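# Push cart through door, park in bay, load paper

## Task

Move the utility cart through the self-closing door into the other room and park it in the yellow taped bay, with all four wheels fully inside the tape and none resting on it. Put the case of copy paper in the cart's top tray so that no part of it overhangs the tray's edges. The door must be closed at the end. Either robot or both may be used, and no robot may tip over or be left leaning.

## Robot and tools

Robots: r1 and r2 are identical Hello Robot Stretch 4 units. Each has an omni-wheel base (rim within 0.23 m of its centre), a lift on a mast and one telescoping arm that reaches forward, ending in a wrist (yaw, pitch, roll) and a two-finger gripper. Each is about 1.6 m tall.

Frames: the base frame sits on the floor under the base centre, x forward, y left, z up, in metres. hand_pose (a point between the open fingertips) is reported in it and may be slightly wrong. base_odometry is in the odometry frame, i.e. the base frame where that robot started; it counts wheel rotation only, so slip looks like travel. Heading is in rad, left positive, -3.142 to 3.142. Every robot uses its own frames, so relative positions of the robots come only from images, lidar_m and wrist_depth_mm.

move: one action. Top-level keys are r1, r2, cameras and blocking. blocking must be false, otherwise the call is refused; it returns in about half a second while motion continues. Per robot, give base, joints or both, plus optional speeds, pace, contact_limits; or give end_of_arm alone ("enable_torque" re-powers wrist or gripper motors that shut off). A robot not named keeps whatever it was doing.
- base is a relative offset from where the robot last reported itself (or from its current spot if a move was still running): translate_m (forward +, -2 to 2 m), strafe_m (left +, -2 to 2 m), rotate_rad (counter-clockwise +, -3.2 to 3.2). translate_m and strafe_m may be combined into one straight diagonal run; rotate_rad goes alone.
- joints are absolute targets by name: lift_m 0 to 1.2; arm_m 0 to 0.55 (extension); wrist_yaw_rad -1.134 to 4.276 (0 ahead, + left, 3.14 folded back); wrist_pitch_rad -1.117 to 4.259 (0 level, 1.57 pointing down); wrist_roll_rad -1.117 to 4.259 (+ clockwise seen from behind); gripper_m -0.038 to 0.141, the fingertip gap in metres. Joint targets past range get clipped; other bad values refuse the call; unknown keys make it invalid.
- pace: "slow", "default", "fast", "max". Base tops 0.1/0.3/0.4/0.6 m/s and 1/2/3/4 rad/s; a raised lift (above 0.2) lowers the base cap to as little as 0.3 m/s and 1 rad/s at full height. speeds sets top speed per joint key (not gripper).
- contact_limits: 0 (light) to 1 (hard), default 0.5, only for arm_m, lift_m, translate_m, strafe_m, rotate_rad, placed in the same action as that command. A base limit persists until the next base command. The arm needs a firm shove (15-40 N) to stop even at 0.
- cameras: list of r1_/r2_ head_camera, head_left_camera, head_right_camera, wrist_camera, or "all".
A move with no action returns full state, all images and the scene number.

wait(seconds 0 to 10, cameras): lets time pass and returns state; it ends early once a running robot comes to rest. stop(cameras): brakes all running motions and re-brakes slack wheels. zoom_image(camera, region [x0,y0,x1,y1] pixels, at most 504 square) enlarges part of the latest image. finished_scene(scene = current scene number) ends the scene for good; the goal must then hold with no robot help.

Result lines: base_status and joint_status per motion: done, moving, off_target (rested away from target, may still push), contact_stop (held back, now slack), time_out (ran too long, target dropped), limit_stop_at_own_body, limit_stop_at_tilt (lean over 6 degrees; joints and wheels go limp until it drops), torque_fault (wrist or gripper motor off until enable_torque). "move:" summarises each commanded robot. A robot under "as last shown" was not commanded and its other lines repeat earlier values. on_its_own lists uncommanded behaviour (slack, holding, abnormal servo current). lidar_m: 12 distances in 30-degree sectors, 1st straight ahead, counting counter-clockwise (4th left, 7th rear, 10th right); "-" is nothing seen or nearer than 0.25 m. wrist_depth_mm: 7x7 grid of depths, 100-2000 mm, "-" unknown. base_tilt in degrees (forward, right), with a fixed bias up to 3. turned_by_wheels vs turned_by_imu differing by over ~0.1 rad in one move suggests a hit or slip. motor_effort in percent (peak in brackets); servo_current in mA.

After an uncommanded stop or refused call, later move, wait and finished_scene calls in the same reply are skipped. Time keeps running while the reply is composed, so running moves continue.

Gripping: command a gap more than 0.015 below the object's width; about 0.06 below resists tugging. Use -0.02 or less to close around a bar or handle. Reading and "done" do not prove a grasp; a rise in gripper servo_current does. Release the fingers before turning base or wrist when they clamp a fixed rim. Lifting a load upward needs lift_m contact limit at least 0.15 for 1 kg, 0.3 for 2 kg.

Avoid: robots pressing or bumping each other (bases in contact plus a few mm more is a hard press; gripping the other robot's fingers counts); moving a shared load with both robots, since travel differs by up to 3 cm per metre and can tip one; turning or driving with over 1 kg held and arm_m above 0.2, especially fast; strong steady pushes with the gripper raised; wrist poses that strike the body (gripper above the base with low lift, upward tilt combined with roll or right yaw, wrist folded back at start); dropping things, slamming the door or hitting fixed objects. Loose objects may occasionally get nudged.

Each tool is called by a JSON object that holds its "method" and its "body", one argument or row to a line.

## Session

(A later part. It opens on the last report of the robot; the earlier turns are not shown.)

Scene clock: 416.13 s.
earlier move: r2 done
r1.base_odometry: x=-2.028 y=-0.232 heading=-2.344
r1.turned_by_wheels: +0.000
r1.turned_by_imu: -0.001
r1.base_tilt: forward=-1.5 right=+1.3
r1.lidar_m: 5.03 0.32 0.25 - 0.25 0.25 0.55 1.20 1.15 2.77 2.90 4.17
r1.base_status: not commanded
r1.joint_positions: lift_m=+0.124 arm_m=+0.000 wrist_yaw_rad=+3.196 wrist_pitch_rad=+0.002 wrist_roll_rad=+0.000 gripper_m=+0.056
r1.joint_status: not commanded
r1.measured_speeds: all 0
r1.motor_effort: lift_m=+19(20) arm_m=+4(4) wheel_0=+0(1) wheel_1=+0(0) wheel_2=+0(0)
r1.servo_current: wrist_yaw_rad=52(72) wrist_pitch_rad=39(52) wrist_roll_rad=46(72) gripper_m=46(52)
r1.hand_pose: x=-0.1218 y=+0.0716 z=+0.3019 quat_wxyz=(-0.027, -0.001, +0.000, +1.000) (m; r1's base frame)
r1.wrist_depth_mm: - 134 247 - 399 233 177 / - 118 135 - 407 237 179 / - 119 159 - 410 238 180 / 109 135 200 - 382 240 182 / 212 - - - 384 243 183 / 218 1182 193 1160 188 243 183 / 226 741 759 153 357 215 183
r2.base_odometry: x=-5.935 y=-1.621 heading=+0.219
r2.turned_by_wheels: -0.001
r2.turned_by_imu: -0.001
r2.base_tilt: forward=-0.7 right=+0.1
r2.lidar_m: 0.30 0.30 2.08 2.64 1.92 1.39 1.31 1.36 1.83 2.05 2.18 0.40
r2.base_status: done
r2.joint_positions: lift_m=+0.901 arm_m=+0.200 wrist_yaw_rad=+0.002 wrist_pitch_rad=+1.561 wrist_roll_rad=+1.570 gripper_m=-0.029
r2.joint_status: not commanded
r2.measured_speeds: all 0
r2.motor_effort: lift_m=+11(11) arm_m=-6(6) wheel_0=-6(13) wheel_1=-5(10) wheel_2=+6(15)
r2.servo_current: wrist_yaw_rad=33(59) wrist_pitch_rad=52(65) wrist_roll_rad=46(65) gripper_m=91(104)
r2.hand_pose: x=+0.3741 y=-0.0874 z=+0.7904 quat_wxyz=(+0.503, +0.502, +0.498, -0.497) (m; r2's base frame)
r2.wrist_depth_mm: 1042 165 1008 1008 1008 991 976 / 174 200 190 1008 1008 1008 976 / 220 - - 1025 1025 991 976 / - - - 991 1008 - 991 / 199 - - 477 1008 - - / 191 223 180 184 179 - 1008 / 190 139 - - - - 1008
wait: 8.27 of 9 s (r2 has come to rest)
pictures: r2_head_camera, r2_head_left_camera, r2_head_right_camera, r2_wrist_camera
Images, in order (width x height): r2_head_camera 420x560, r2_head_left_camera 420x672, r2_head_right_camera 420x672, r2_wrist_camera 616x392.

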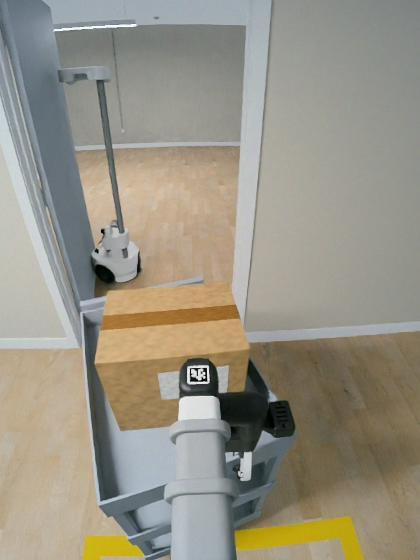

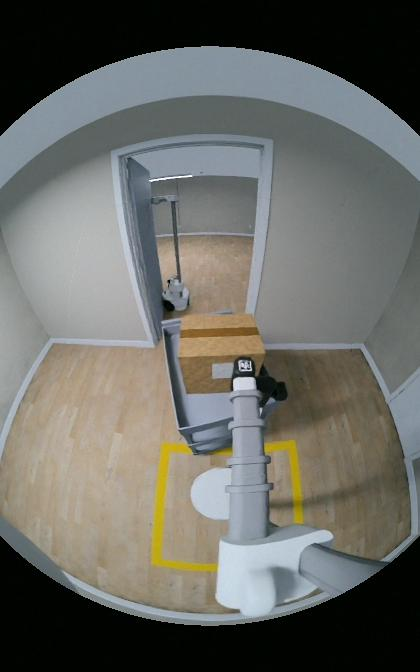

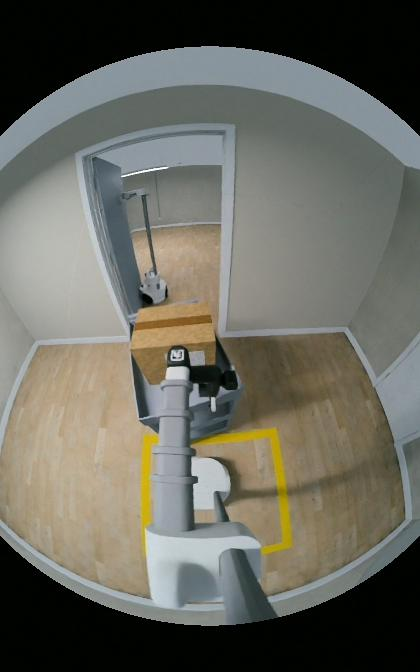

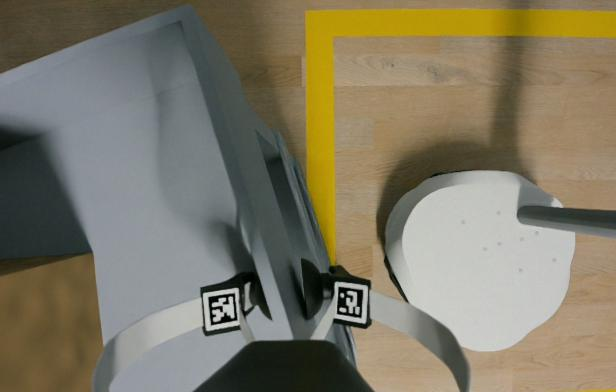

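{"method": "move", "body": {
  "r2": {"base":{"translate_m":-0.72,"strafe_m":-0.03},"pace":"slow"},
  "blocking": false
}}

{"method": "wait", "body": {
  "seconds": 9,
  "cameras": ["r2_wrist_camera","r2_head_camera","r2_head_right_camera","r2_head_left_camera"]
}}

Scene clock: 423.00 s.
move: r2 moving
r1: as last shown
r1.turned_by_imu: +0.000
r1.base_tilt: forward=-1.6 right=+1.3
r1.lidar_m: 5.04 0.31 0.25 - 0.25 0.25 0.54 1.18 1.16 2.78 2.93 4.15
r1.servo_current: wrist_yaw_rad=52(72) wrist_pitch_rad=39(52) wrist_roll_rad=39(65) gripper_m=39(52)
r1.wrist_depth_mm: - 134 247 - 402 234 177 / - 118 135 - 410 237 179 / - 119 158 - 413 240 181 / 109 135 200 - 382 238 183 / 213 - - - 389 242 183 / 220 1205 194 1160 187 242 183 / 226 759 750 153 357 214 183
r2.base_odometry: x=-5.947 y=-1.624 heading=+0.219
r2.turned_by_wheels: +0.000
r2.turned_by_imu: +0.001
r2.base_tilt: forward=-0.6 right=+0.1
r2.lidar_m: 0.33 0.32 2.15 2.64 1.94 1.37 1.29 1.37 1.82 2.06 2.17 0.39
r2.base_status: translate_m moving; strafe_m moving
r2.joint_positions: lift_m=+0.901 arm_m=+0.200 wrist_yaw_rad=+0.002 wrist_pitch_rad=+1.561 wrist_roll_rad=+1.570 gripper_m=-0.029
r2.joint_status: not commanded
r2.measured_speeds: translate_m=-0.048 strafe_m=-0.002 rotate_rad=-0.001 lift_m=+0.000 arm_m=+0.000 wrist_yaw_rad=+0.004 wrist_pitch_rad=+0.000 wrist_roll_rad=+0.000
r2.motor_effort: lift_m=+11(11) arm_m=-6(6) wheel_0=-4(10) wheel_1=-7(7) wheel_2=+13(13)
r2.servo_current: wrist_yaw_rad=46(59) wrist_pitch_rad=59(59) wrist_roll_rad=46(52) gripper_m=98(104)
r2.hand_pose: x=+0.3741 y=-0.0874 z=+0.7904 quat_wxyz=(+0.503, +0.502, +0.498, -0.497) (m; r2's base frame)
r2.wrist_depth_mm: 1025 164 1025 1008 991 991 991 / 183 204 207 1008 991 976 976 / 217 - 165 1008 1008 991 991 / - - 158 1008 1008 - 976 / 203 - - 504 1008 - - / 191 166 179 183 174 - 991 / 194 136 - - - 991 991
pictures: none

Scene clock: 431.00 s.
earlier move: r2 done
r1.base_odometry: x=-2.028 y=-0.232 heading=-2.344
r1.turned_by_wheels: +0.000
r1.turned_by_imu: -0.001
r1.base_tilt: forward=-1.6 right=+1.3
r1.lidar_m: 5.02 0.32 0.25 - 0.25 0.25 0.53 1.21 1.17 2.77 2.94 4.16
r1.base_status: not commanded
r1.joint_positions: lift_m=+0.124 arm_m=+0.000 wrist_yaw_rad=+3.196 wrist_pitch_rad=+0.002 wrist_roll_rad=+0.000 gripper_m=+0.056
r1.joint_status: not commanded
r1.measured_speeds: all 0
r1.motor_effort: lift_m=+19(20) arm_m=+4(4) wheel_0=+0(1) wheel_1=+0(1) wheel_2=+0(0)
r1.servo_current: wrist_yaw_rad=46(72) wrist_pitch_rad=39(52) wrist_roll_rad=52(72) gripper_m=46(52)
r1.hand_pose: x=-0.1218 y=+0.0716 z=+0.3019 quat_wxyz=(-0.027, -0.001, +0.000, +1.000) (m; r1's base frame)
r1.wrist_depth_mm: - 134 249 - 399 234 177 / - 118 135 - 407 236 180 / - 120 158 - 413 239 181 / 109 135 199 - 384 240 182 / 212 - - - 389 242 185 / 219 1229 194 1182 188 243 183 / 226 759 750 153 355 216 183
r2.base_odometry: x=-6.631 y=-1.807 heading=+0.219
r2.turned_by_wheels: +0.000
r2.turned_by_imu: +0.003
r2.base_tilt: forward=-0.7 right=+0.1
r2.lidar_m: 0.27 0.27 2.78 2.53 0.89 0.63 0.58 0.60 0.85 2.07 2.16 0.39
r2.base_status: done
r2.joint_positions: lift_m=+0.901 arm_m=+0.200 wrist_yaw_rad=+0.002 wrist_pitch_rad=+1.561 wrist_roll_rad=+1.570 gripper_m=-0.029
r2.joint_status: not commanded
r2.measured_speeds: all 0
r2.motor_effort: lift_m=+11(11) arm_m=-6(6) wheel_0=-2(10) wheel_1=-3(9) wheel_2=+9(14)
r2.servo_current: wrist_yaw_rad=39(59) wrist_pitch_rad=65(65) wrist_roll_rad=52(65) gripper_m=98(111)
r2.hand_pose: x=+0.3741 y=-0.0874 z=+0.7904 quat_wxyz=(+0.503, +0.502, +0.498, -0.497) (m; r2's base frame)
r2.wrist_depth_mm: 1042 1042 1008 991 1008 991 976 / 180 177 1008 1008 991 991 991 / 196 219 206 1025 991 991 991 / - - 167 1008 1008 - 976 / - - - 496 1008 - - / 200 164 180 179 176 - 991 / 189 141 - - 991 991 976
wait: 8.00 of 9 s (r2 has come to rest)
pictures: r2_head_camera, r2_head_left_camera, r2_head_right_camera, r2_wrist_camera
Images, in order (width x height): r2_head_camera 420x560, r2_head_left_camera 420x672, r2_head_right_camera 420x672, r2_wrist_camera 616x392.

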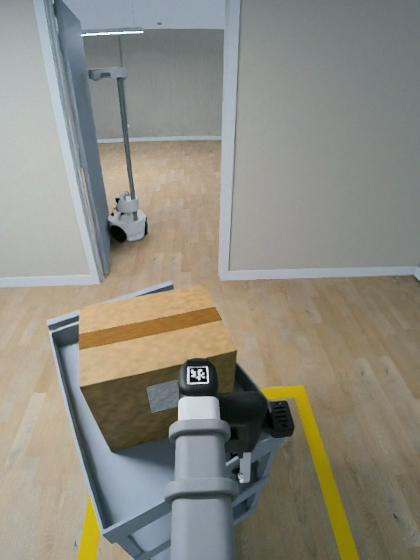

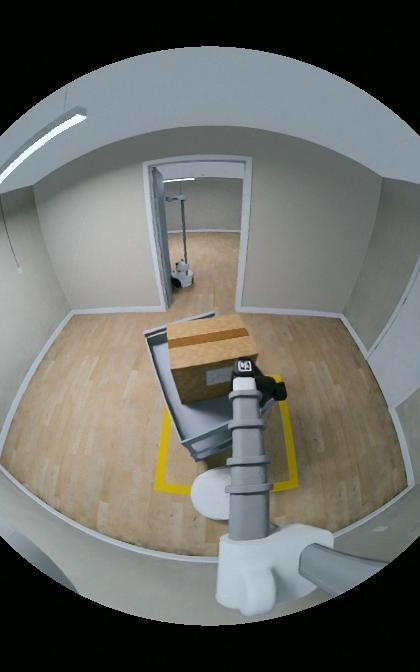

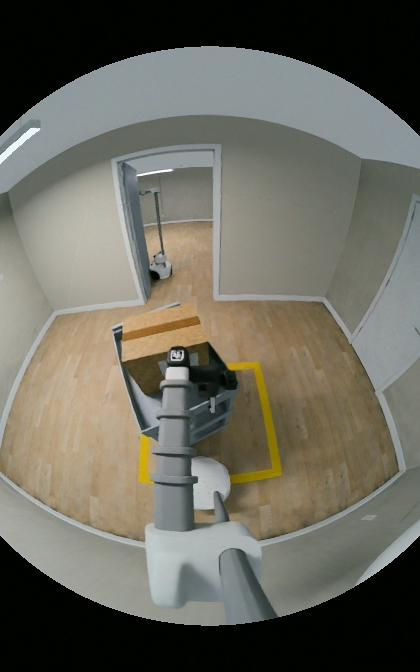

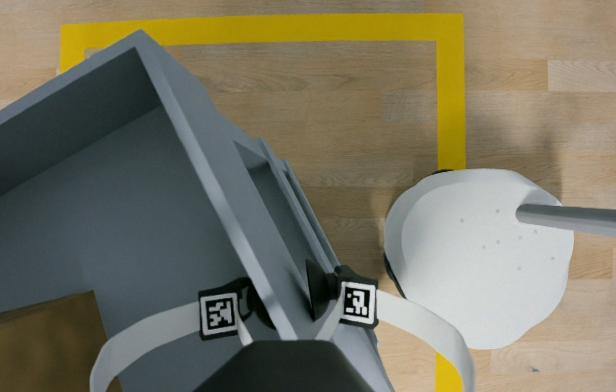

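{"method": "move", "body": {
  "r2": {"base":{"translate_m":-0.1,"strafe_m":0.2},"pace":"slow"},
  "blocking": false
}}

{"method": "wait", "body": {
  "seconds": 5
}}

{"method": "move", "body": {
  "r2": {"joints":{"gripper_m":0.12}},
  "blocking": false
}}

{"method": "wait", "body": {
  "seconds": 3
}}

{"method": "move", "body": {
  "r2": {"joints":{"lift_m":1.03}},
  "blocking": false
}}

{"method": "wait", "body": {
  "seconds": 2,
  "cameras": ["r2_wrist_camera","r2_head_camera","r2_head_left_camera"]
}}

Scene clock: 442.20 s.
move: r2 moving
r1: as last shown
r1.turned_by_imu: +0.000
r1.base_tilt: forward=-1.5 right=+1.3
r1.lidar_m: 5.03 0.34 0.25 - 0.25 0.25 0.54 1.19 1.19 2.77 2.92 4.17
r1.motor_effort: lift_m=+19(19) arm_m=+4(4) wheel_0=+0(0) wheel_1=+0(0) wheel_2=+0(0)
r1.servo_current: wrist_yaw_rad=39(65) wrist_pitch_rad=33(46) wrist_roll_rad=52(65) gripper_m=46(46)
r1.wrist_depth_mm: - 134 249 - 397 234 177 / - 118 134 - 404 237 179 / - 119 158 - 413 239 181 / 109 135 199 - 384 238 182 / 211 - - - 389 243 183 / 218 1205 194 1205 187 243 183 / 225 759 750 154 355 216 183
r2.base_odometry: x=-6.639 y=-1.797 heading=+0.219
r2.turned_by_wheels: +0.000
r2.turned_by_imu: +0.001
r2.base_tilt: forward=-0.7 right=+0.1
r2.lidar_m: 0.29 0.28 2.75 2.50 0.89 0.62 0.59 0.63 0.83 2.09 2.17 0.40
r2.base_status: translate_m moving; strafe_m moving
r2.joint_positions: lift_m=+0.901 arm_m=+0.200 wrist_yaw_rad=+0.002 wrist_pitch_rad=+1.561 wrist_roll_rad=+1.570 gripper_m=-0.029
r2.joint_status: not commanded
r2.measured_speeds: translate_m=-0.021 strafe_m=+0.044 rotate_rad=-0.004 lift_m=+0.000 arm_m=+0.000 wrist_yaw_rad=+0.000 wrist_pitch_rad=+0.000 wrist_roll_rad=+0.000
r2.motor_effort: lift_m=+11(11) arm_m=-6(6) wheel_0=-11(11) wheel_1=+6(8) wheel_2=+8(11)
r2.servo_current: wrist_yaw_rad=52(59) wrist_pitch_rad=59(59) wrist_roll_rad=46(59) gripper_m=91(104)
r2.hand_pose: x=+0.3741 y=-0.0874 z=+0.7904 quat_wxyz=(+0.503, +0.502, +0.498, -0.497) (m; r2's base frame)
r2.wrist_depth_mm: 1042 163 991 1008 1008 991 976 / 173 180 1008 1008 991 991 991 / 206 - 181 991 1008 1025 991 / - - 162 1008 991 - 976 / - - - 220 991 - 991 / 197 165 181 181 177 - 976 / 188 143 - - 991 1008 991
pictures: none

Scene clock: 445.20 s.
earlier move: r2 done
r1.base_odometry: x=-2.028 y=-0.232 heading=-2.344
r1.turned_by_wheels: +0.000
r1.turned_by_imu: +0.000
r1.base_tilt: forward=-1.6 right=+1.3
r1.lidar_m: 5.02 0.34 0.25 - 0.25 0.27 0.55 1.21 1.16 2.77 2.92 4.16
r1.base_status: not commanded
r1.joint_positions: lift_m=+0.124 arm_m=+0.000 wrist_yaw_rad=+3.196 wrist_pitch_rad=+0.002 wrist_roll_rad=+0.000 gripper_m=+0.056
r1.joint_status: not commanded
r1.measured_speeds: all 0
r1.motor_effort: lift_m=+20(20) arm_m=+4(4) wheel_0=+0(1) wheel_1=+0(0) wheel_2=+0(0)
r1.servo_current: wrist_yaw_rad=46(72) wrist_pitch_rad=46(52) wrist_roll_rad=52(72) gripper_m=46(46)
r1.hand_pose: x=-0.1218 y=+0.0716 z=+0.3019 quat_wxyz=(-0.027, -0.001, +0.000, +1.000) (m; r1's base frame)
r1.wrist_depth_mm: - 134 248 - 399 234 177 / - 118 134 - 407 237 179 / - 120 159 - 413 239 181 / 109 135 200 - 382 238 182 / 212 - - - 389 242 183 / 219 1205 193 1182 188 242 183 / 225 750 759 153 353 214 183
r2.base_odometry: x=-6.771 y=-1.633 heading=+0.219
r2.turned_by_wheels: -0.001
r2.turned_by_imu: -0.004
r2.base_tilt: forward=-0.7 right=+0.1
r2.lidar_m: 0.32 0.35 2.59 2.16 0.77 0.52 0.48 0.53 0.71 1.89 2.35 0.37
r2.base_status: done
r2.joint_positions: lift_m=+0.901 arm_m=+0.200 wrist_yaw_rad=+0.000 wrist_pitch_rad=+1.572 wrist_roll_rad=+1.570 gripper_m=-0.029
r2.joint_status: not commanded
r2.measured_speeds: all 0
r2.motor_effort: lift_m=+11(11) arm_m=-4(6) wheel_0=-9(18) wheel_1=+4(8) wheel_2=-1(11)
r2.servo_current: wrist_yaw_rad=59(59) wrist_pitch_rad=33(59) wrist_roll_rad=39(59) gripper_m=98(104)
r2.hand_pose: x=+0.3707 y=-0.0874 z=+0.7904 quat_wxyz=(+0.500, +0.499, +0.501, -0.500) (m; r2's base frame)
r2.wrist_depth_mm: 167 167 172 1008 1008 1025 1042 / 202 202 216 1008 1008 1008 991 / - - - 1025 1008 991 991 / - - - - 1008 - 1025 / 173 221 - 209 - - 1008 / 175 211 183 194 177 - 1008 / 177 212 - - 1025 1025 1008
wait: 3.00 of 5 s (r2 has come to rest)
pictures: none

Scene clock: 445.70 s.
move: r2 moving
r1: as last shown
r1.lidar_m: 5.02 0.33 0.25 - 0.25 0.25 0.57 1.22 1.18 2.77 2.92 4.16
r1.motor_effort: lift_m=+19(20) arm_m=+4(4) wheel_0=+0(1) wheel_1=+0(0) wheel_2=+0(0)
r1.servo_current: wrist_yaw_rad=46(65) wrist_pitch_rad=39(46) wrist_roll_rad=59(78) gripper_m=39(46)
r1.wrist_depth_mm: - 134 248 - 399 233 177 / - 118 135 - 407 236 180 / - 119 159 - 410 238 182 / 109 135 199 - 382 239 182 / 212 - - - 387 242 183 / 220 1229 194 1205 187 243 184 / 225 741 750 153 355 215 183
r2.base_odometry: x=-6.771 y=-1.633 heading=+0.219
r2.turned_by_wheels: +0.000
r2.turned_by_imu: +0.000
r2.base_tilt: forward=-0.7 right=+0.1
r2.lidar_m: 0.33 0.31 2.56 2.16 0.75 0.52 0.49 0.52 0.72 1.88 2.33 0.37
r2.base_status: not commanded
r2.joint_positions: lift_m=+0.901 arm_m=+0.200 wrist_yaw_rad=+0.000 wrist_pitch_rad=+1.572 wrist_roll_rad=+1.570 gripper_m=-0.003
r2.joint_status: gripper_m moving
r2.measured_speeds: translate_m=+0.000 strafe_m=+0.000 rotate_rad=+0.000 lift_m=+0.001 arm_m=+0.000 wrist_yaw_rad=+0.000 wrist_pitch_rad=+0.000 wrist_roll_rad=+0.000
r2.motor_effort: lift_m=+8(11) arm_m=-4(5) wheel_0=-9(9) wheel_1=+4(4) wheel_2=-1(1)
r2.servo_current: wrist_yaw_rad=52(52) wrist_pitch_rad=39(46) wrist_roll_rad=39(59) gripper_m=104(104)
r2.hand_pose: x=+0.3707 y=-0.0874 z=+0.7907 quat_wxyz=(+0.500, +0.499, +0.501, -0.500) (m; r2's base frame)
r2.wrist_depth_mm: 1008 170 174 1025 1008 1008 991 / 204 204 215 991 1025 1025 1025 / - - - - 991 1008 1025 / - - - - 1025 - 991 / 171 217 - - 1008 - 1008 / 173 208 183 167 180 - 1025 / 175 208 - - - 1025 1042
pictures: none

Scene clock: 447.43 s.
earlier move: r2 done
r1.base_odometry: x=-2.028 y=-0.232 heading=-2.344
r1.turned_by_wheels: +0.000
r1.turned_by_imu: +0.000
r1.base_tilt: forward=-1.6 right=+1.3
r1.lidar_m: 5.04 0.32 0.25 - 0.25 0.25 0.55 1.20 1.14 2.76 2.93 4.15
r1.base_status: not commanded
r1.joint_positions: lift_m=+0.124 arm_m=+0.000 wrist_yaw_rad=+3.196 wrist_pitch_rad=+0.002 wrist_roll_rad=+0.000 gripper_m=+0.056
r1.joint_status: not commanded
r1.measured_speeds: all 0
r1.motor_effort: lift_m=+19(20) arm_m=+4(4) wheel_0=-1(1) wheel_1=+0(0) wheel_2=+0(0)
r1.servo_current: wrist_yaw_rad=65(72) wrist_pitch_rad=46(46) wrist_roll_rad=59(78) gripper_m=39(46)
r1.hand_pose: x=-0.1218 y=+0.0716 z=+0.3019 quat_wxyz=(-0.027, -0.001, +0.000, +1.000) (m; r1's base frame)
r1.wrist_depth_mm: - 134 248 - 399 233 177 / - 118 135 - 404 236 179 / - 120 159 - 415 240 181 / 109 135 200 - 382 239 182 / 212 - - - 387 242 183 / 219 1205 194 1205 188 242 184 / 225 759 759 154 357 215 184
r2.base_odometry: x=-6.771 y=-1.633 heading=+0.219
r2.turned_by_wheels: +0.000
r2.turned_by_imu: +0.000
r2.base_tilt: forward=-0.7 right=+0.0
r2.lidar_m: 0.31 0.33 2.58 2.14 0.74 0.54 0.50 0.50 0.71 1.87 2.31 0.36
r2.base_status: not commanded
r2.joint_positions: lift_m=+0.901 arm_m=+0.200 wrist_yaw_rad=+0.000 wrist_pitch_rad=+1.572 wrist_roll_rad=+1.570 gripper_m=+0.120
r2.joint_status: all done
r2.measured_speeds: all 0
r2.motor_effort: lift_m=+7(11) arm_m=-4(5) wheel_0=-9(9) wheel_1=+5(5) wheel_2=+0(1)
r2.servo_current: wrist_yaw_rad=39(59) wrist_pitch_rad=39(46) wrist_roll_rad=52(59) gripper_m=52(137)
r2.hand_pose: x=+0.3707 y=-0.0874 z=+0.7907 quat_wxyz=(+0.500, +0.499, +0.501, -0.500) (m; r2's base frame)
r2.wrist_depth_mm: 1025 169 174 1008 1008 1008 1008 / 200 211 216 1008 1008 1025 991 / - - - - 1008 1008 1008 / - - - - 1025 - 991 / 167 223 - 212 - - 991 / 168 214 180 180 186 - 1008 / 170 202 - - - 1025 991
wait: 1.73 of 3 s (r2 has come to rest)
pictures: none

Scene clock: 447.93 s.
move: r2 moving
r1: as last shown
r1.lidar_m: 5.03 0.30 0.25 - 0.25 0.25 0.53 1.21 1.18 2.76 2.92 4.17
r1.motor_effort: lift_m=+19(20) arm_m=+4(4) wheel_0=+0(1) wheel_1=+0(0) wheel_2=+0(0)
r1.servo_current: wrist_yaw_rad=39(65) wrist_pitch_rad=39(46) wrist_roll_rad=46(65) gripper_m=39(46)
r1.wrist_depth_mm: - 134 248 - 397 234 177 / - 118 135 - 407 236 179 / - 120 158 - 413 238 181 / 109 135 200 - 382 239 182 / 213 - - - 387 241 183 / 219 1229 194 1182 187 241 183 / 225 750 759 154 355 215 183
r2.base_odometry: x=-6.772 y=-1.633 heading=+0.219
r2.turned_by_wheels: +0.000
r2.turned_by_imu: +0.000
r2.base_tilt: forward=-0.7 right=+0.0
r2.lidar_m: 0.31 0.33 2.56 2.16 0.77 0.52 0.49 0.51 0.71 1.86 2.32 0.37
r2.base_status: not commanded
r2.joint_positions: lift_m=+0.938 arm_m=+0.200 wrist_yaw_rad=+0.000 wrist_pitch_rad=+1.572 wrist_roll_rad=+1.570 gripper_m=+0.120
r2.joint_status: lift_m moving
r2.measured_speeds: translate_m=+0.000 strafe_m=+0.000 rotate_rad=-0.001 lift_m=+0.148 arm_m=+0.000 wrist_yaw_rad=+0.000 wrist_pitch_rad=+0.000 wrist_roll_rad=+0.000
r2.motor_effort: lift_m=+21(21) arm_m=-5(5) wheel_0=-4(9) wheel_1=+4(4) wheel_2=+0(1)
r2.servo_current: wrist_yaw_rad=52(52) wrist_pitch_rad=46(46) wrist_roll_rad=59(59) gripper_m=46(52)
r2.hand_pose: x=+0.3707 y=-0.0874 z=+0.8276 quat_wxyz=(+0.500, +0.499, +0.501, -0.500) (m; r2's base frame)
r2.wrist_depth_mm: 1042 1025 209 1042 1042 1025 1025 / 213 227 235 255 1042 1042 1025 / - - - - 1042 1025 1025 / 198 247 - - 1025 - 1060 / 164 224 - - 1025 - 1042 / 166 209 187 160 197 182 1042 / 168 215 - - 1042 1042 1042
pictures: none

Scene clock: 449.03 s.
earlier move: r2 done
r1.base_odometry: x=-2.028 y=-0.232 heading=-2.344
r1.turned_by_wheels: +0.000
r1.turned_by_imu: +0.000
r1.base_tilt: forward=-1.6 right=+1.2
r1.lidar_m: 5.03 0.32 0.25 - 0.25 0.25 0.57 1.19 1.18 2.76 2.92 4.17
r1.base_status: not commanded
r1.joint_positions: lift_m=+0.124 arm_m=+0.000 wrist_yaw_rad=+3.196 wrist_pitch_rad=+0.002 wrist_roll_rad=+0.000 gripper_m=+0.056
r1.joint_status: not commanded
r1.measured_speeds: all 0
r1.motor_effort: lift_m=+19(20) arm_m=+4(4) wheel_0=+0(1) wheel_1=+0(0) wheel_2=+0(0)
r1.servo_current: wrist_yaw_rad=33(78) wrist_pitch_rad=39(52) wrist_roll_rad=46(65) gripper_m=46(52)
r1.hand_pose: x=-0.1218 y=+0.0716 z=+0.3019 quat_wxyz=(-0.027, -0.001, +0.000, +1.000) (m; r1's base frame)
r1.wrist_depth_mm: - 134 248 - 399 235 177 / - 118 135 - 404 236 179 / - 119 159 - 413 240 181 / 109 135 200 - 384 241 182 / 211 - - - 387 241 183 / 220 1205 193 1182 187 244 183 / 226 759 759 153 359 216 184
r2.base_odometry: x=-6.772 y=-1.633 heading=+0.219
r2.turned_by_wheels: +0.000
r2.turned_by_imu: +0.000
r2.base_tilt: forward=-0.7 right=+0.1
r2.lidar_m: 0.31 0.33 2.56 2.16 0.75 0.54 0.50 0.52 0.73 1.91 2.32 0.34
r2.base_status: not commanded
r2.joint_positions: lift_m=+1.030 arm_m=+0.200 wrist_yaw_rad=+0.000 wrist_pitch_rad=+1.572 wrist_roll_rad=+1.570 gripper_m=+0.120
r2.joint_status: all done
r2.measured_speeds: all 0
r2.motor_effort: lift_m=+21(24) arm_m=-5(5) wheel_0=-4(9) wheel_1=+4(4) wheel_2=-1(1)
r2.servo_current: wrist_yaw_rad=52(59) wrist_pitch_rad=39(46) wrist_roll_rad=46(59) gripper_m=46(59)
r2.hand_pose: x=+0.3707 y=-0.0874 z=+0.9195 quat_wxyz=(+0.500, +0.499, +0.501, -0.500) (m; r2's base frame)
r2.wrist_depth_mm: 1160 1138 1118 1138 1138 1118 1118 / 1118 1138 1118 1138 1138 1138 1118 / 304 338 - 1138 1098 1138 1118 / 220 259 - 1118 1118 1118 1118 / 164 240 - - 1160 - 1118 / 167 211 195 - 197 1118 1118 / 167 216 - - 1138 1138 1138
wait: 1.10 of 2 s (r2 has come to rest)
pictures: r2_head_camera, r2_head_left_camera, r2_wrist_camera
Images, in order (width x height): r2_head_camera 420x560, r2_head_left_camera 420x672, r2_wrist_camera 616x392.

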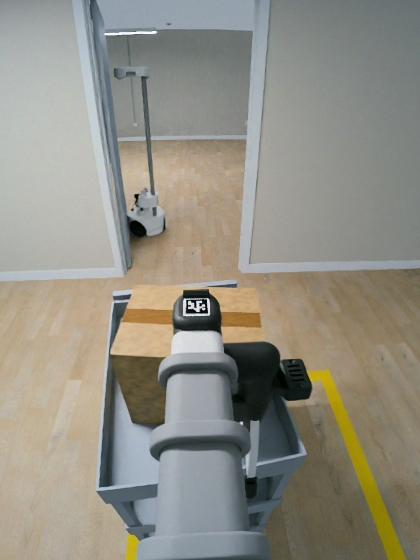

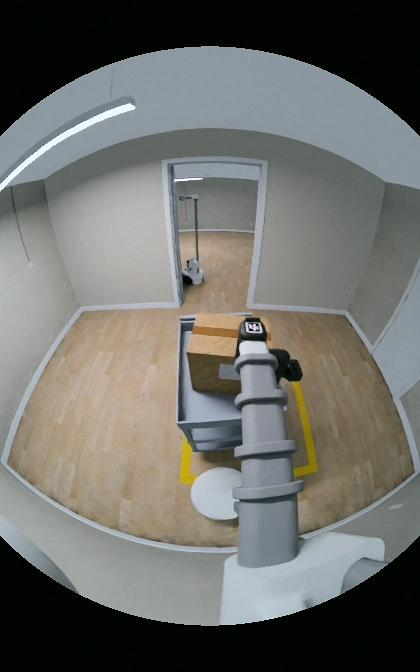

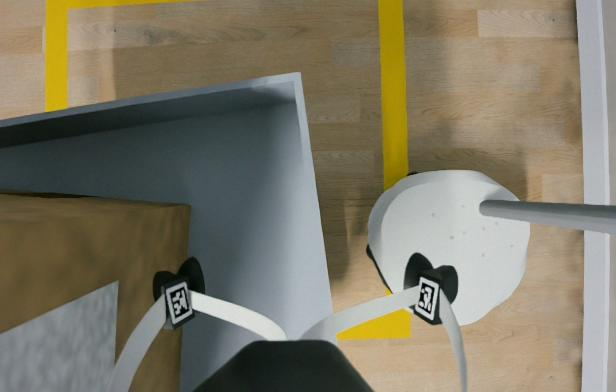

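{"method": "move", "body": {
  "r2": {"base":{"strafe_m":0.46},"joints":{"gripper_m":0.0}},
  "blocking": false
}}

{"method": "wait", "body": {
  "seconds": 4
}}

{"method": "move", "body": {
  "r2": {"joints":{"arm_m":0.53}},
  "blocking": false
}}

{"method": "wait", "body": {
  "seconds": 3,
  "cameras": ["r2_wrist_camera","r2_head_camera"]
}}

Scene clock: 458.37 s.
move: r2 moving
r1: as last shown
r1.base_tilt: forward=-1.6 right=+1.3
r1.lidar_m: 5.04 0.33 0.25 - 0.25 0.25 0.54 1.21 1.15 2.78 2.95 4.18
r1.motor_effort: lift_m=+19(20) arm_m=+4(4) wheel_0=+0(0) wheel_1=+0(0) wheel_2=+0(0)
r1.servo_current: wrist_yaw_rad=46(65) wrist_pitch_rad=33(46) wrist_roll_rad=39(65) gripper_m=39(46)
r1.wrist_depth_mm: - 134 247 - 399 234 177 / - 118 135 - 404 236 178 / - 120 158 - 410 239 181 / 109 135 200 - 382 239 182 / 212 - - - 384 242 183 / 219 1205 193 1182 188 243 184 / 225 759 750 153 355 215 184
r2.base_odometry: x=-6.779 y=-1.598 heading=+0.219
r2.turned_by_wheels: +0.000
r2.turned_by_imu: +0.000
r2.base_tilt: forward=-0.6 right=+0.0
r2.lidar_m: 0.30 0.32 2.52 2.15 0.71 0.54 0.47 0.51 0.73 1.91 2.37 0.35
r2.base_status: strafe_m moving
r2.joint_positions: lift_m=+1.030 arm_m=+0.200 wrist_yaw_rad=+0.000 wrist_pitch_rad=+1.572 wrist_roll_rad=+1.570 gripper_m=+0.106
r2.joint_status: gripper_m moving
r2.measured_speeds: translate_m=+0.001 strafe_m=+0.141 rotate_rad=-0.007 lift_m=+0.000 arm_m=+0.000 wrist_yaw_rad=+0.000 wrist_pitch_rad=+0.000 wrist_roll_rad=+0.000
r2.motor_effort: lift_m=+21(21) arm_m=-4(5) wheel_0=-8(12) wheel_1=+11(12) wheel_2=+1(1)
r2.servo_current: wrist_yaw_rad=52(59) wrist_pitch_rad=46(46) wrist_roll_rad=39(59) gripper_m=117(117)
r2.hand_pose: x=+0.3707 y=-0.0874 z=+0.9195 quat_wxyz=(+0.500, +0.499, +0.501, -0.500) (m; r2's base frame)
r2.wrist_depth_mm: 1138 1160 1118 1118 1138 1138 1118 / 330 312 327 1118 1118 1118 1138 / 156 - - 1138 1138 1138 1118 / 166 241 - 351 1118 1138 1118 / 168 246 349 - 1138 - 1138 / 170 232 191 - 191 1118 1118 / 172 219 - - 1138 1138 1138
pictures: none

Scene clock: 460.73 s.
earlier move: r2 done
r1.base_odometry: x=-2.028 y=-0.232 heading=-2.344
r1.turned_by_wheels: +0.000
r1.turned_by_imu: +0.000
r1.base_tilt: forward=-1.6 right=+1.3
r1.lidar_m: 5.04 0.30 0.25 - 0.25 0.27 0.56 1.19 1.18 2.78 2.90 4.16
r1.base_status: not commanded
r1.joint_positions: lift_m=+0.124 arm_m=+0.000 wrist_yaw_rad=+3.196 wrist_pitch_rad=+0.002 wrist_roll_rad=+0.000 gripper_m=+0.056
r1.joint_status: not commanded
r1.measured_speeds: all 0
r1.motor_effort: lift_m=+19(20) arm_m=+4(4) wheel_0=+0(1) wheel_1=+0(0) wheel_2=+0(0)
r1.servo_current: wrist_yaw_rad=46(72) wrist_pitch_rad=39(52) wrist_roll_rad=59(65) gripper_m=39(46)
r1.hand_pose: x=-0.1218 y=+0.0716 z=+0.3019 quat_wxyz=(-0.027, -0.001, +0.000, +1.000) (m; r1's base frame)
r1.wrist_depth_mm: - 134 248 - 397 233 178 / - 118 135 - 404 236 179 / - 119 159 - 415 238 181 / 109 135 200 - 384 240 182 / 211 - - - 384 242 183 / 218 1205 193 1182 188 242 183 / 225 759 759 153 353 215 183
r2.base_odometry: x=-6.871 y=-1.184 heading=+0.219
r2.turned_by_wheels: +0.000
r2.turned_by_imu: +0.001
r2.base_tilt: forward=-0.6 right=+0.0
r2.lidar_m: 0.76 2.38 2.09 2.00 0.76 0.53 0.50 0.53 0.72 1.89 0.47 0.38
r2.base_status: done
r2.joint_positions: lift_m=+1.030 arm_m=+0.200 wrist_yaw_rad=+0.000 wrist_pitch_rad=+1.572 wrist_roll_rad=+1.570 gripper_m=+0.001
r2.joint_status: all done
r2.measured_speeds: all 0
r2.motor_effort: lift_m=+21(21) arm_m=-5(5) wheel_0=-1(14) wheel_1=+3(12) wheel_2=+0(1)
r2.servo_current: wrist_yaw_rad=39(65) wrist_pitch_rad=39(46) wrist_roll_rad=39(65) gripper_m=72(169)
r2.hand_pose: x=+0.3707 y=-0.0874 z=+0.9196 quat_wxyz=(+0.500, +0.499, +0.501, -0.500) (m; r2's base frame)
r2.wrist_depth_mm: 304 320 - - 1118 1138 1118 / - 285 312 309 1118 1118 1118 / 329 349 - 1138 1138 1138 1138 / 1138 1160 1160 1138 - 1138 1118 / 1138 1138 1160 1118 - - 1118 / 1138 1138 189 193 174 1138 1138 / 1160 1160 1138 - - 1138 1138
wait: 2.37 of 4 s (r2 has come to rest)
pictures: none

Scene clock: 461.23 s.
move: r2 moving
r1: as last shown
r1.lidar_m: 5.02 0.31 0.25 - 0.25 0.25 0.55 1.21 1.17 2.76 2.92 4.15
r1.motor_effort: lift_m=+20(20) arm_m=+4(4) wheel_0=+0(1) wheel_1=+0(0) wheel_2=+0(0)
r1.servo_current: wrist_yaw_rad=59(65) wrist_pitch_rad=46(46) wrist_roll_rad=33(65) gripper_m=46(46)
r1.wrist_depth_mm: - 134 248 - 399 233 177 / - 118 135 - 407 237 180 / - 120 158 - 413 238 181 / 109 135 200 - 384 239 182 / 211 - - - 384 241 183 / 218 1229 194 1182 188 243 183 / 226 759 750 153 357 215 184
r2.base_odometry: x=-6.871 y=-1.184 heading=+0.219
r2.turned_by_wheels: +0.000
r2.turned_by_imu: +0.000
r2.base_tilt: forward=-0.7 right=+0.1
r2.lidar_m: 0.76 2.37 2.08 2.00 0.76 0.52 0.50 0.52 0.72 1.90 0.47 0.37
r2.base_status: not commanded
r2.joint_positions: lift_m=+1.030 arm_m=+0.251 wrist_yaw_rad=+0.000 wrist_pitch_rad=+1.572 wrist_roll_rad=+1.570 gripper_m=+0.001
r2.joint_status: arm_m moving
r2.measured_speeds: translate_m=+0.000 strafe_m=+0.000 rotate_rad=+0.000 lift_m=+0.000 arm_m=+0.195 wrist_yaw_rad=+0.000 wrist_pitch_rad=+0.000 wrist_roll_rad=+0.000
r2.motor_effort: lift_m=+21(21) arm_m=+9(12) wheel_0=-1(2) wheel_1=+2(3) wheel_2=+0(0)
r2.servo_current: wrist_yaw_rad=52(59) wrist_pitch_rad=46(46) wrist_roll_rad=33(52) gripper_m=65(78)
r2.hand_pose: x=+0.4212 y=-0.0874 z=+0.9196 quat_wxyz=(+0.500, +0.499, +0.501, -0.500) (m; r2's base frame)
r2.wrist_depth_mm: 310 301 320 - - 1138 1138 / - - 297 298 319 1118 1118 / 320 320 - 931 1160 1118 1138 / 1118 1138 1160 1138 - - 1118 / 1138 1138 1138 1160 1138 - 1160 / 1160 1138 189 193 174 - 1118 / 1138 1160 1138 - - 1118 1118
pictures: none

Scene clock: 462.83 s.
earlier move: r2 done
r1.base_odometry: x=-2.028 y=-0.232 heading=-2.344
r1.turned_by_wheels: +0.000
r1.turned_by_imu: +0.000
r1.base_tilt: forward=-1.6 right=+1.3
r1.lidar_m: 5.03 0.33 0.25 - 0.25 0.25 0.53 1.18 1.15 2.78 2.92 4.17
r1.base_status: not commanded
r1.joint_positions: lift_m=+0.124 arm_m=+0.000 wrist_yaw_rad=+3.196 wrist_pitch_rad=+0.002 wrist_roll_rad=+0.000 gripper_m=+0.056
r1.joint_status: not commanded
r1.measured_speeds: all 0
r1.motor_effort: lift_m=+20(20) arm_m=+4(4) wheel_0=+0(1) wheel_1=+0(0) wheel_2=+0(0)
r1.servo_current: wrist_yaw_rad=52(72) wrist_pitch_rad=39(52) wrist_roll_rad=52(65) gripper_m=39(52)
r1.hand_pose: x=-0.1218 y=+0.0716 z=+0.3019 quat_wxyz=(-0.027, -0.001, +0.000, +1.000) (m; r1's base frame)
r1.wrist_depth_mm: - 134 249 - 397 234 177 / - 118 135 - 407 237 179 / - 120 158 - 413 239 181 / 109 135 200 - 379 240 181 / 211 - - - 387 242 183 / 218 1205 193 1182 187 243 183 / 227 768 750 153 357 216 183
r2.base_odometry: x=-6.871 y=-1.184 heading=+0.219
r2.turned_by_wheels: +0.000
r2.turned_by_imu: +0.000
r2.base_tilt: forward=-0.7 right=+0.1
r2.lidar_m: 0.74 2.38 2.08 1.99 0.76 0.52 0.51 0.53 0.74 1.91 0.44 0.36
r2.base_status: not commanded
r2.joint_positions: lift_m=+1.030 arm_m=+0.530 wrist_yaw_rad=+0.000 wrist_pitch_rad=+1.572 wrist_roll_rad=+1.570 gripper_m=+0.001
r2.joint_status: all done
r2.measured_speeds: all 0
r2.motor_effort: lift_m=+21(21) arm_m=+7(12) wheel_0=-1(2) wheel_1=+2(3) wheel_2=+0(1)
r2.servo_current: wrist_yaw_rad=46(59) wrist_pitch_rad=39(46) wrist_roll_rad=33(59) gripper_m=59(78)
r2.hand_pose: x=+0.7004 y=-0.0874 z=+0.9196 quat_wxyz=(+0.500, +0.499, +0.501, -0.500) (m; r2's base frame)
r2.wrist_depth_mm: 322 - - 319 314 309 - / 319 - - - - - - / 307 303 300 294 329 668 1098 / 1160 1138 1138 1138 1118 1118 - / 1160 1138 1138 1138 1118 1118 - / 1160 1160 189 193 182 1138 - / 1160 1138 1160 - - 1118 1118
wait: 1.60 of 3 s (r2 has come to rest)
pictures: r2_head_camera, r2_wrist_camera
Images, in order (width x height): r2_head_camera 420x560, r2_wrist_camera 616x392.

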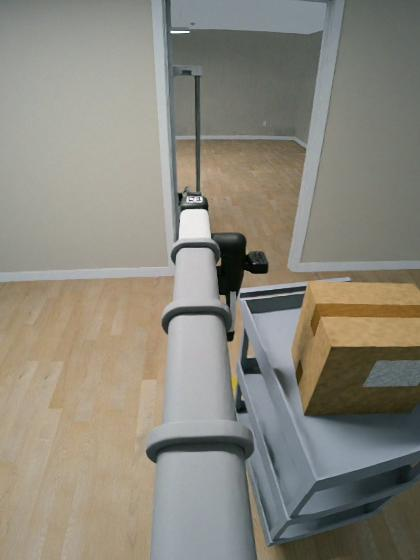

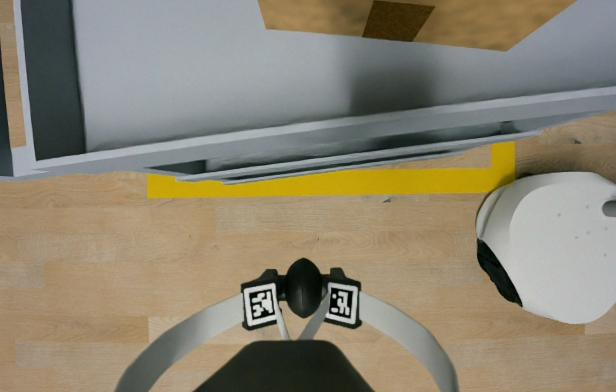

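{"method": "move", "body": {
  "r2": {"joints":{"lift_m":0.89}},
  "blocking": false
}}

{"method": "wait", "body": {
  "seconds": 2
}}

{"method": "move", "body": {
  "r2": {"base":{"strafe_m":-0.4},"pace":"slow"},
  "blocking": false
}}

{"method": "wait", "body": {
  "seconds": 6,
  "cameras": ["r2_wrist_camera","r2_head_camera"]
}}

{"method": "zoom_image", "body": {
  "camera": "r2_head_camera",
  "region": [120, 240, 420, 560]
}}

Scene clock: 470.80 s.
move: r2 moving
r1: as last shown
r1.lidar_m: 5.04 0.33 0.25 - 0.25 0.25 0.51 1.20 1.18 2.76 2.94 4.16
r1.motor_effort: lift_m=+19(20) arm_m=+4(4) wheel_0=+0(1) wheel_1=+0(0) wheel_2=+0(0)
r1.servo_current: wrist_yaw_rad=52(65) wrist_pitch_rad=39(52) wrist_roll_rad=59(65) gripper_m=39(46)
r1.wrist_depth_mm: - 134 248 - 399 234 177 / - 118 135 - 407 236 179 / - 119 158 - 415 239 180 / 109 135 200 - 382 240 182 / 211 - - - 384 241 183 / 220 1229 193 1160 187 243 183 / 226 750 741 153 355 215 183
r2.base_odometry: x=-6.871 y=-1.184 heading=+0.219
r2.turned_by_wheels: +0.000
r2.turned_by_imu: +0.000
r2.base_tilt: forward=-0.6 right=+0.1
r2.lidar_m: 0.77 2.38 2.08 2.00 0.76 0.52 0.50 0.52 0.71 1.91 0.49 0.40
r2.base_status: not commanded
r2.joint_positions: lift_m=+0.992 arm_m=+0.530 wrist_yaw_rad=+0.000 wrist_pitch_rad=+1.572 wrist_roll_rad=+1.570 gripper_m=+0.001
r2.joint_status: lift_m moving
r2.measured_speeds: translate_m=+0.000 strafe_m=+0.000 rotate_rad=+0.000 lift_m=-0.146 arm_m=+0.000 wrist_yaw_rad=+0.000 wrist_pitch_rad=+0.000 wrist_roll_rad=+0.000
r2.motor_effort: lift_m=+12(21) arm_m=+8(8) wheel_0=-1(2) wheel_1=+2(3) wheel_2=+0(0)
r2.servo_current: wrist_yaw_rad=46(52) wrist_pitch_rad=39(46) wrist_roll_rad=52(52) gripper_m=72(72)
r2.hand_pose: x=+0.7004 y=-0.0874 z=+0.8821 quat_wxyz=(+0.500, +0.499, +0.501, -0.500) (m; r2's base frame)
r2.wrist_depth_mm: 304 - - 300 296 293 - / 301 - - - - 248 - / 282 265 276 271 312 1078 1078 / 1118 1098 1118 1098 1098 1118 - / 1078 1118 1098 1118 1118 1118 - / 1138 1118 187 193 182 1098 - / 1098 1098 1098 - - 1098 1118
pictures: none

Scene clock: 471.97 s.
earlier move: r2 done
r1.base_odometry: x=-2.028 y=-0.232 heading=-2.344
r1.turned_by_wheels: +0.000
r1.turned_by_imu: +0.000
r1.base_tilt: forward=-1.6 right=+1.3
r1.lidar_m: 5.03 0.31 0.25 - 0.25 0.25 0.55 1.17 1.16 2.78 2.94 4.18
r1.base_status: not commanded
r1.joint_positions: lift_m=+0.124 arm_m=+0.000 wrist_yaw_rad=+3.196 wrist_pitch_rad=+0.002 wrist_roll_rad=+0.000 gripper_m=+0.056
r1.joint_status: not commanded
r1.measured_speeds: all 0
r1.motor_effort: lift_m=+19(20) arm_m=+4(4) wheel_0=+0(1) wheel_1=+0(1) wheel_2=+0(0)
r1.servo_current: wrist_yaw_rad=59(65) wrist_pitch_rad=52(52) wrist_roll_rad=59(65) gripper_m=39(52)
r1.hand_pose: x=-0.1218 y=+0.0716 z=+0.3019 quat_wxyz=(-0.027, -0.001, +0.000, +1.000) (m; r1's base frame)
r1.wrist_depth_mm: - 134 249 - 397 235 177 / - 118 135 - 407 237 180 / - 119 158 - 410 239 181 / 109 135 200 - 384 240 182 / 211 - - - 387 241 183 / 218 1229 194 1182 187 243 183 / 226 768 750 153 353 214 183
r2.base_odometry: x=-6.871 y=-1.184 heading=+0.219
r2.turned_by_wheels: +0.000
r2.turned_by_imu: +0.000
r2.base_tilt: forward=-0.7 right=+0.1
r2.lidar_m: 0.73 2.40 2.07 1.99 0.76 0.52 0.50 0.53 0.73 1.90 0.44 0.38
r2.base_status: not commanded
r2.joint_positions: lift_m=+0.890 arm_m=+0.530 wrist_yaw_rad=+0.000 wrist_pitch_rad=+1.572 wrist_roll_rad=+1.570 gripper_m=+0.001
r2.joint_status: all done
r2.measured_speeds: all 0
r2.motor_effort: lift_m=+14(21) arm_m=+8(8) wheel_0=-1(2) wheel_1=+2(3) wheel_2=+0(0)
r2.servo_current: wrist_yaw_rad=33(59) wrist_pitch_rad=39(46) wrist_roll_rad=46(59) gripper_m=72(78)
r2.hand_pose: x=+0.7004 y=-0.0874 z=+0.7801 quat_wxyz=(+0.500, +0.499, +0.501, -0.500) (m; r2's base frame)
r2.wrist_depth_mm: - - - - - 140 - / - 142 149 156 168 171 190 / 180 211 - - 854 991 991 / 1008 1008 1008 991 1025 991 - / 991 1008 1008 1008 991 991 - / 1025 1008 189 193 183 1008 891 / 1008 1008 1008 - - 991 991
wait: 1.17 of 2 s (r2 has come to rest)
pictures: none

Scene clock: 472.47 s.
move: r2 moving
r1: as last shown
r1.base_tilt: forward=-1.6 right=+1.2
r1.lidar_m: 5.02 0.33 0.25 - 0.25 0.26 0.59 1.21 1.17 2.77 2.91 4.16
r1.motor_effort: lift_m=+19(20) arm_m=+4(4) wheel_0=+0(1) wheel_1=+0(0) wheel_2=+0(0)
r1.servo_current: wrist_yaw_rad=39(59) wrist_pitch_rad=46(52) wrist_roll_rad=46(59) gripper_m=39(52)
r1.wrist_depth_mm: - 134 248 - 399 234 177 / - 118 135 - 407 236 179 / - 119 158 - 413 238 181 / 109 135 200 - 384 239 182 / 211 - - - 387 242 183 / 219 1205 193 1182 188 242 183 / 225 759 750 153 357 216 183
r2.base_odometry: x=-6.868 y=-1.198 heading=+0.219
r2.turned_by_wheels: +0.000
r2.turned_by_imu: +0.000
r2.base_tilt: forward=-0.6 right=+0.0
r2.lidar_m: 0.70 2.37 2.10 1.99 0.74 0.52 0.50 0.53 0.74 1.91 0.47 0.38
r2.base_status: strafe_m moving
r2.joint_positions: lift_m=+0.890 arm_m=+0.530 wrist_yaw_rad=+0.000 wrist_pitch_rad=+1.572 wrist_roll_rad=+1.570 gripper_m=+0.001
r2.joint_status: not commanded
r2.measured_speeds: translate_m=+0.000 strafe_m=-0.055 rotate_rad=-0.001 lift_m=+0.000 arm_m=+0.000 wrist_yaw_rad=+0.000 wrist_pitch_rad=+0.000 wrist_roll_rad=+0.000
r2.motor_effort: lift_m=+14(14) arm_m=+8(8) wheel_0=+4(9) wheel_1=-7(9) wheel_2=+0(1)
r2.servo_current: wrist_yaw_rad=39(46) wrist_pitch_rad=39(46) wrist_roll_rad=46(59) gripper_m=65(78)
r2.hand_pose: x=+0.7004 y=-0.0874 z=+0.7801 quat_wxyz=(+0.500, +0.499, +0.501, -0.500) (m; r2's base frame)
r2.wrist_depth_mm: - - - - - - - / - - - 141 143 151 154 / 154 166 172 189 459 976 976 / 1008 1025 1008 976 1008 991 - / 1008 991 1008 991 991 976 - / 1008 991 189 194 182 960 891 / 1025 1008 1008 - - 991 1008
pictures: none

Scene clock: 477.13 s.
earlier move: r2 done
r1.base_odometry: x=-2.028 y=-0.232 heading=-2.344
r1.turned_by_wheels: +0.000
r1.turned_by_imu: +0.000
r1.base_tilt: forward=-1.6 right=+1.2
r1.lidar_m: 5.04 0.32 0.25 - 0.25 0.25 0.57 1.19 1.17 2.77 2.95 4.15
r1.base_status: not commanded
r1.joint_positions: lift_m=+0.124 arm_m=+0.000 wrist_yaw_rad=+3.196 wrist_pitch_rad=+0.002 wrist_roll_rad=+0.000 gripper_m=+0.056
r1.joint_status: not commanded
r1.measured_speeds: all 0
r1.motor_effort: lift_m=+19(20) arm_m=+4(4) wheel_0=+0(1) wheel_1=+0(1) wheel_2=+0(0)
r1.servo_current: wrist_yaw_rad=39(78) wrist_pitch_rad=39(52) wrist_roll_rad=52(65) gripper_m=39(52)
r1.hand_pose: x=-0.1218 y=+0.0716 z=+0.3019 quat_wxyz=(-0.027, -0.001, +0.000, +1.000) (m; r1's base frame)
r1.wrist_depth_mm: - 134 249 - 397 234 177 / - 118 135 - 407 236 179 / - 120 158 - 410 240 181 / 109 135 200 - 382 239 182 / 213 - - - 389 243 183 / 219 1229 193 1182 188 242 184 / 225 750 759 153 357 216 183
r2.base_odometry: x=-6.784 y=-1.574 heading=+0.220
r2.turned_by_wheels: +0.001
r2.turned_by_imu: +0.004
r2.base_tilt: forward=-0.7 right=+0.1
r2.lidar_m: 0.30 2.38 2.52 2.12 0.77 0.53 0.50 0.53 0.74 1.92 0.32 0.27
r2.base_status: done
r2.joint_positions: lift_m=+0.890 arm_m=+0.530 wrist_yaw_rad=+0.000 wrist_pitch_rad=+1.571 wrist_roll_rad=+1.570 gripper_m=+0.001
r2.joint_status: not commanded
r2.measured_speeds: all 0
r2.motor_effort: lift_m=+14(14) arm_m=+7(8) wheel_0=+9(29) wheel_1=-2(9) wheel_2=+6(12)
r2.servo_current: wrist_yaw_rad=46(65) wrist_pitch_rad=39(52) wrist_roll_rad=52(65) gripper_m=72(78)
r2.hand_pose: x=+0.7008 y=-0.0874 z=+0.7801 quat_wxyz=(+0.500, +0.500, +0.500, -0.500) (m; r2's base frame)
r2.wrist_depth_mm: - - - 192 151 - - / - - - - 193 149 - / 160 - - - - 188 157 / 1025 976 167 - - - 198 / 1008 1025 1008 154 - - - / 1025 1025 186 193 152 166 - / 1025 991 1008 - - 164 -
wait: 4.67 of 6 s (r2 has come to rest)
pictures: r2_head_camera, r2_wrist_camera
Images, in order (width x height): r2_head_camera 420x560, r2_wrist_camera 616x392.

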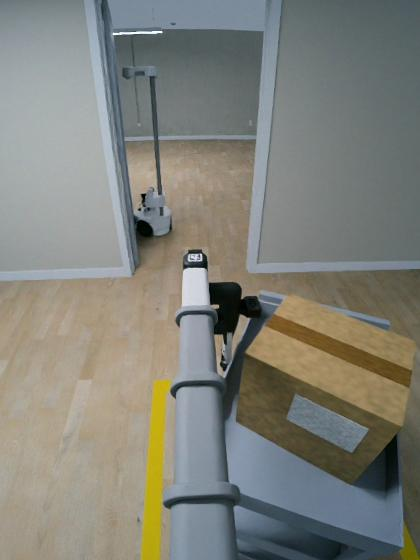

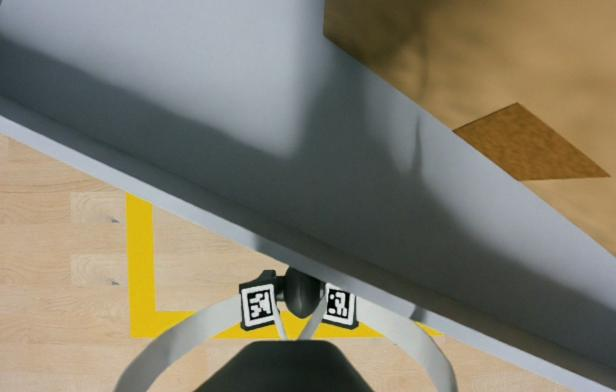

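Scaled by 1.575 from the camera's 420x560 image, which has a finer 1200x1600 frame.

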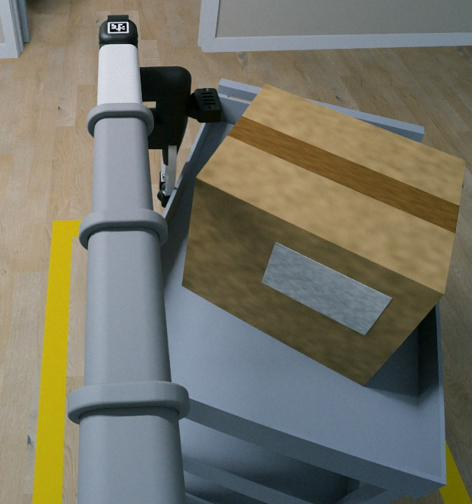

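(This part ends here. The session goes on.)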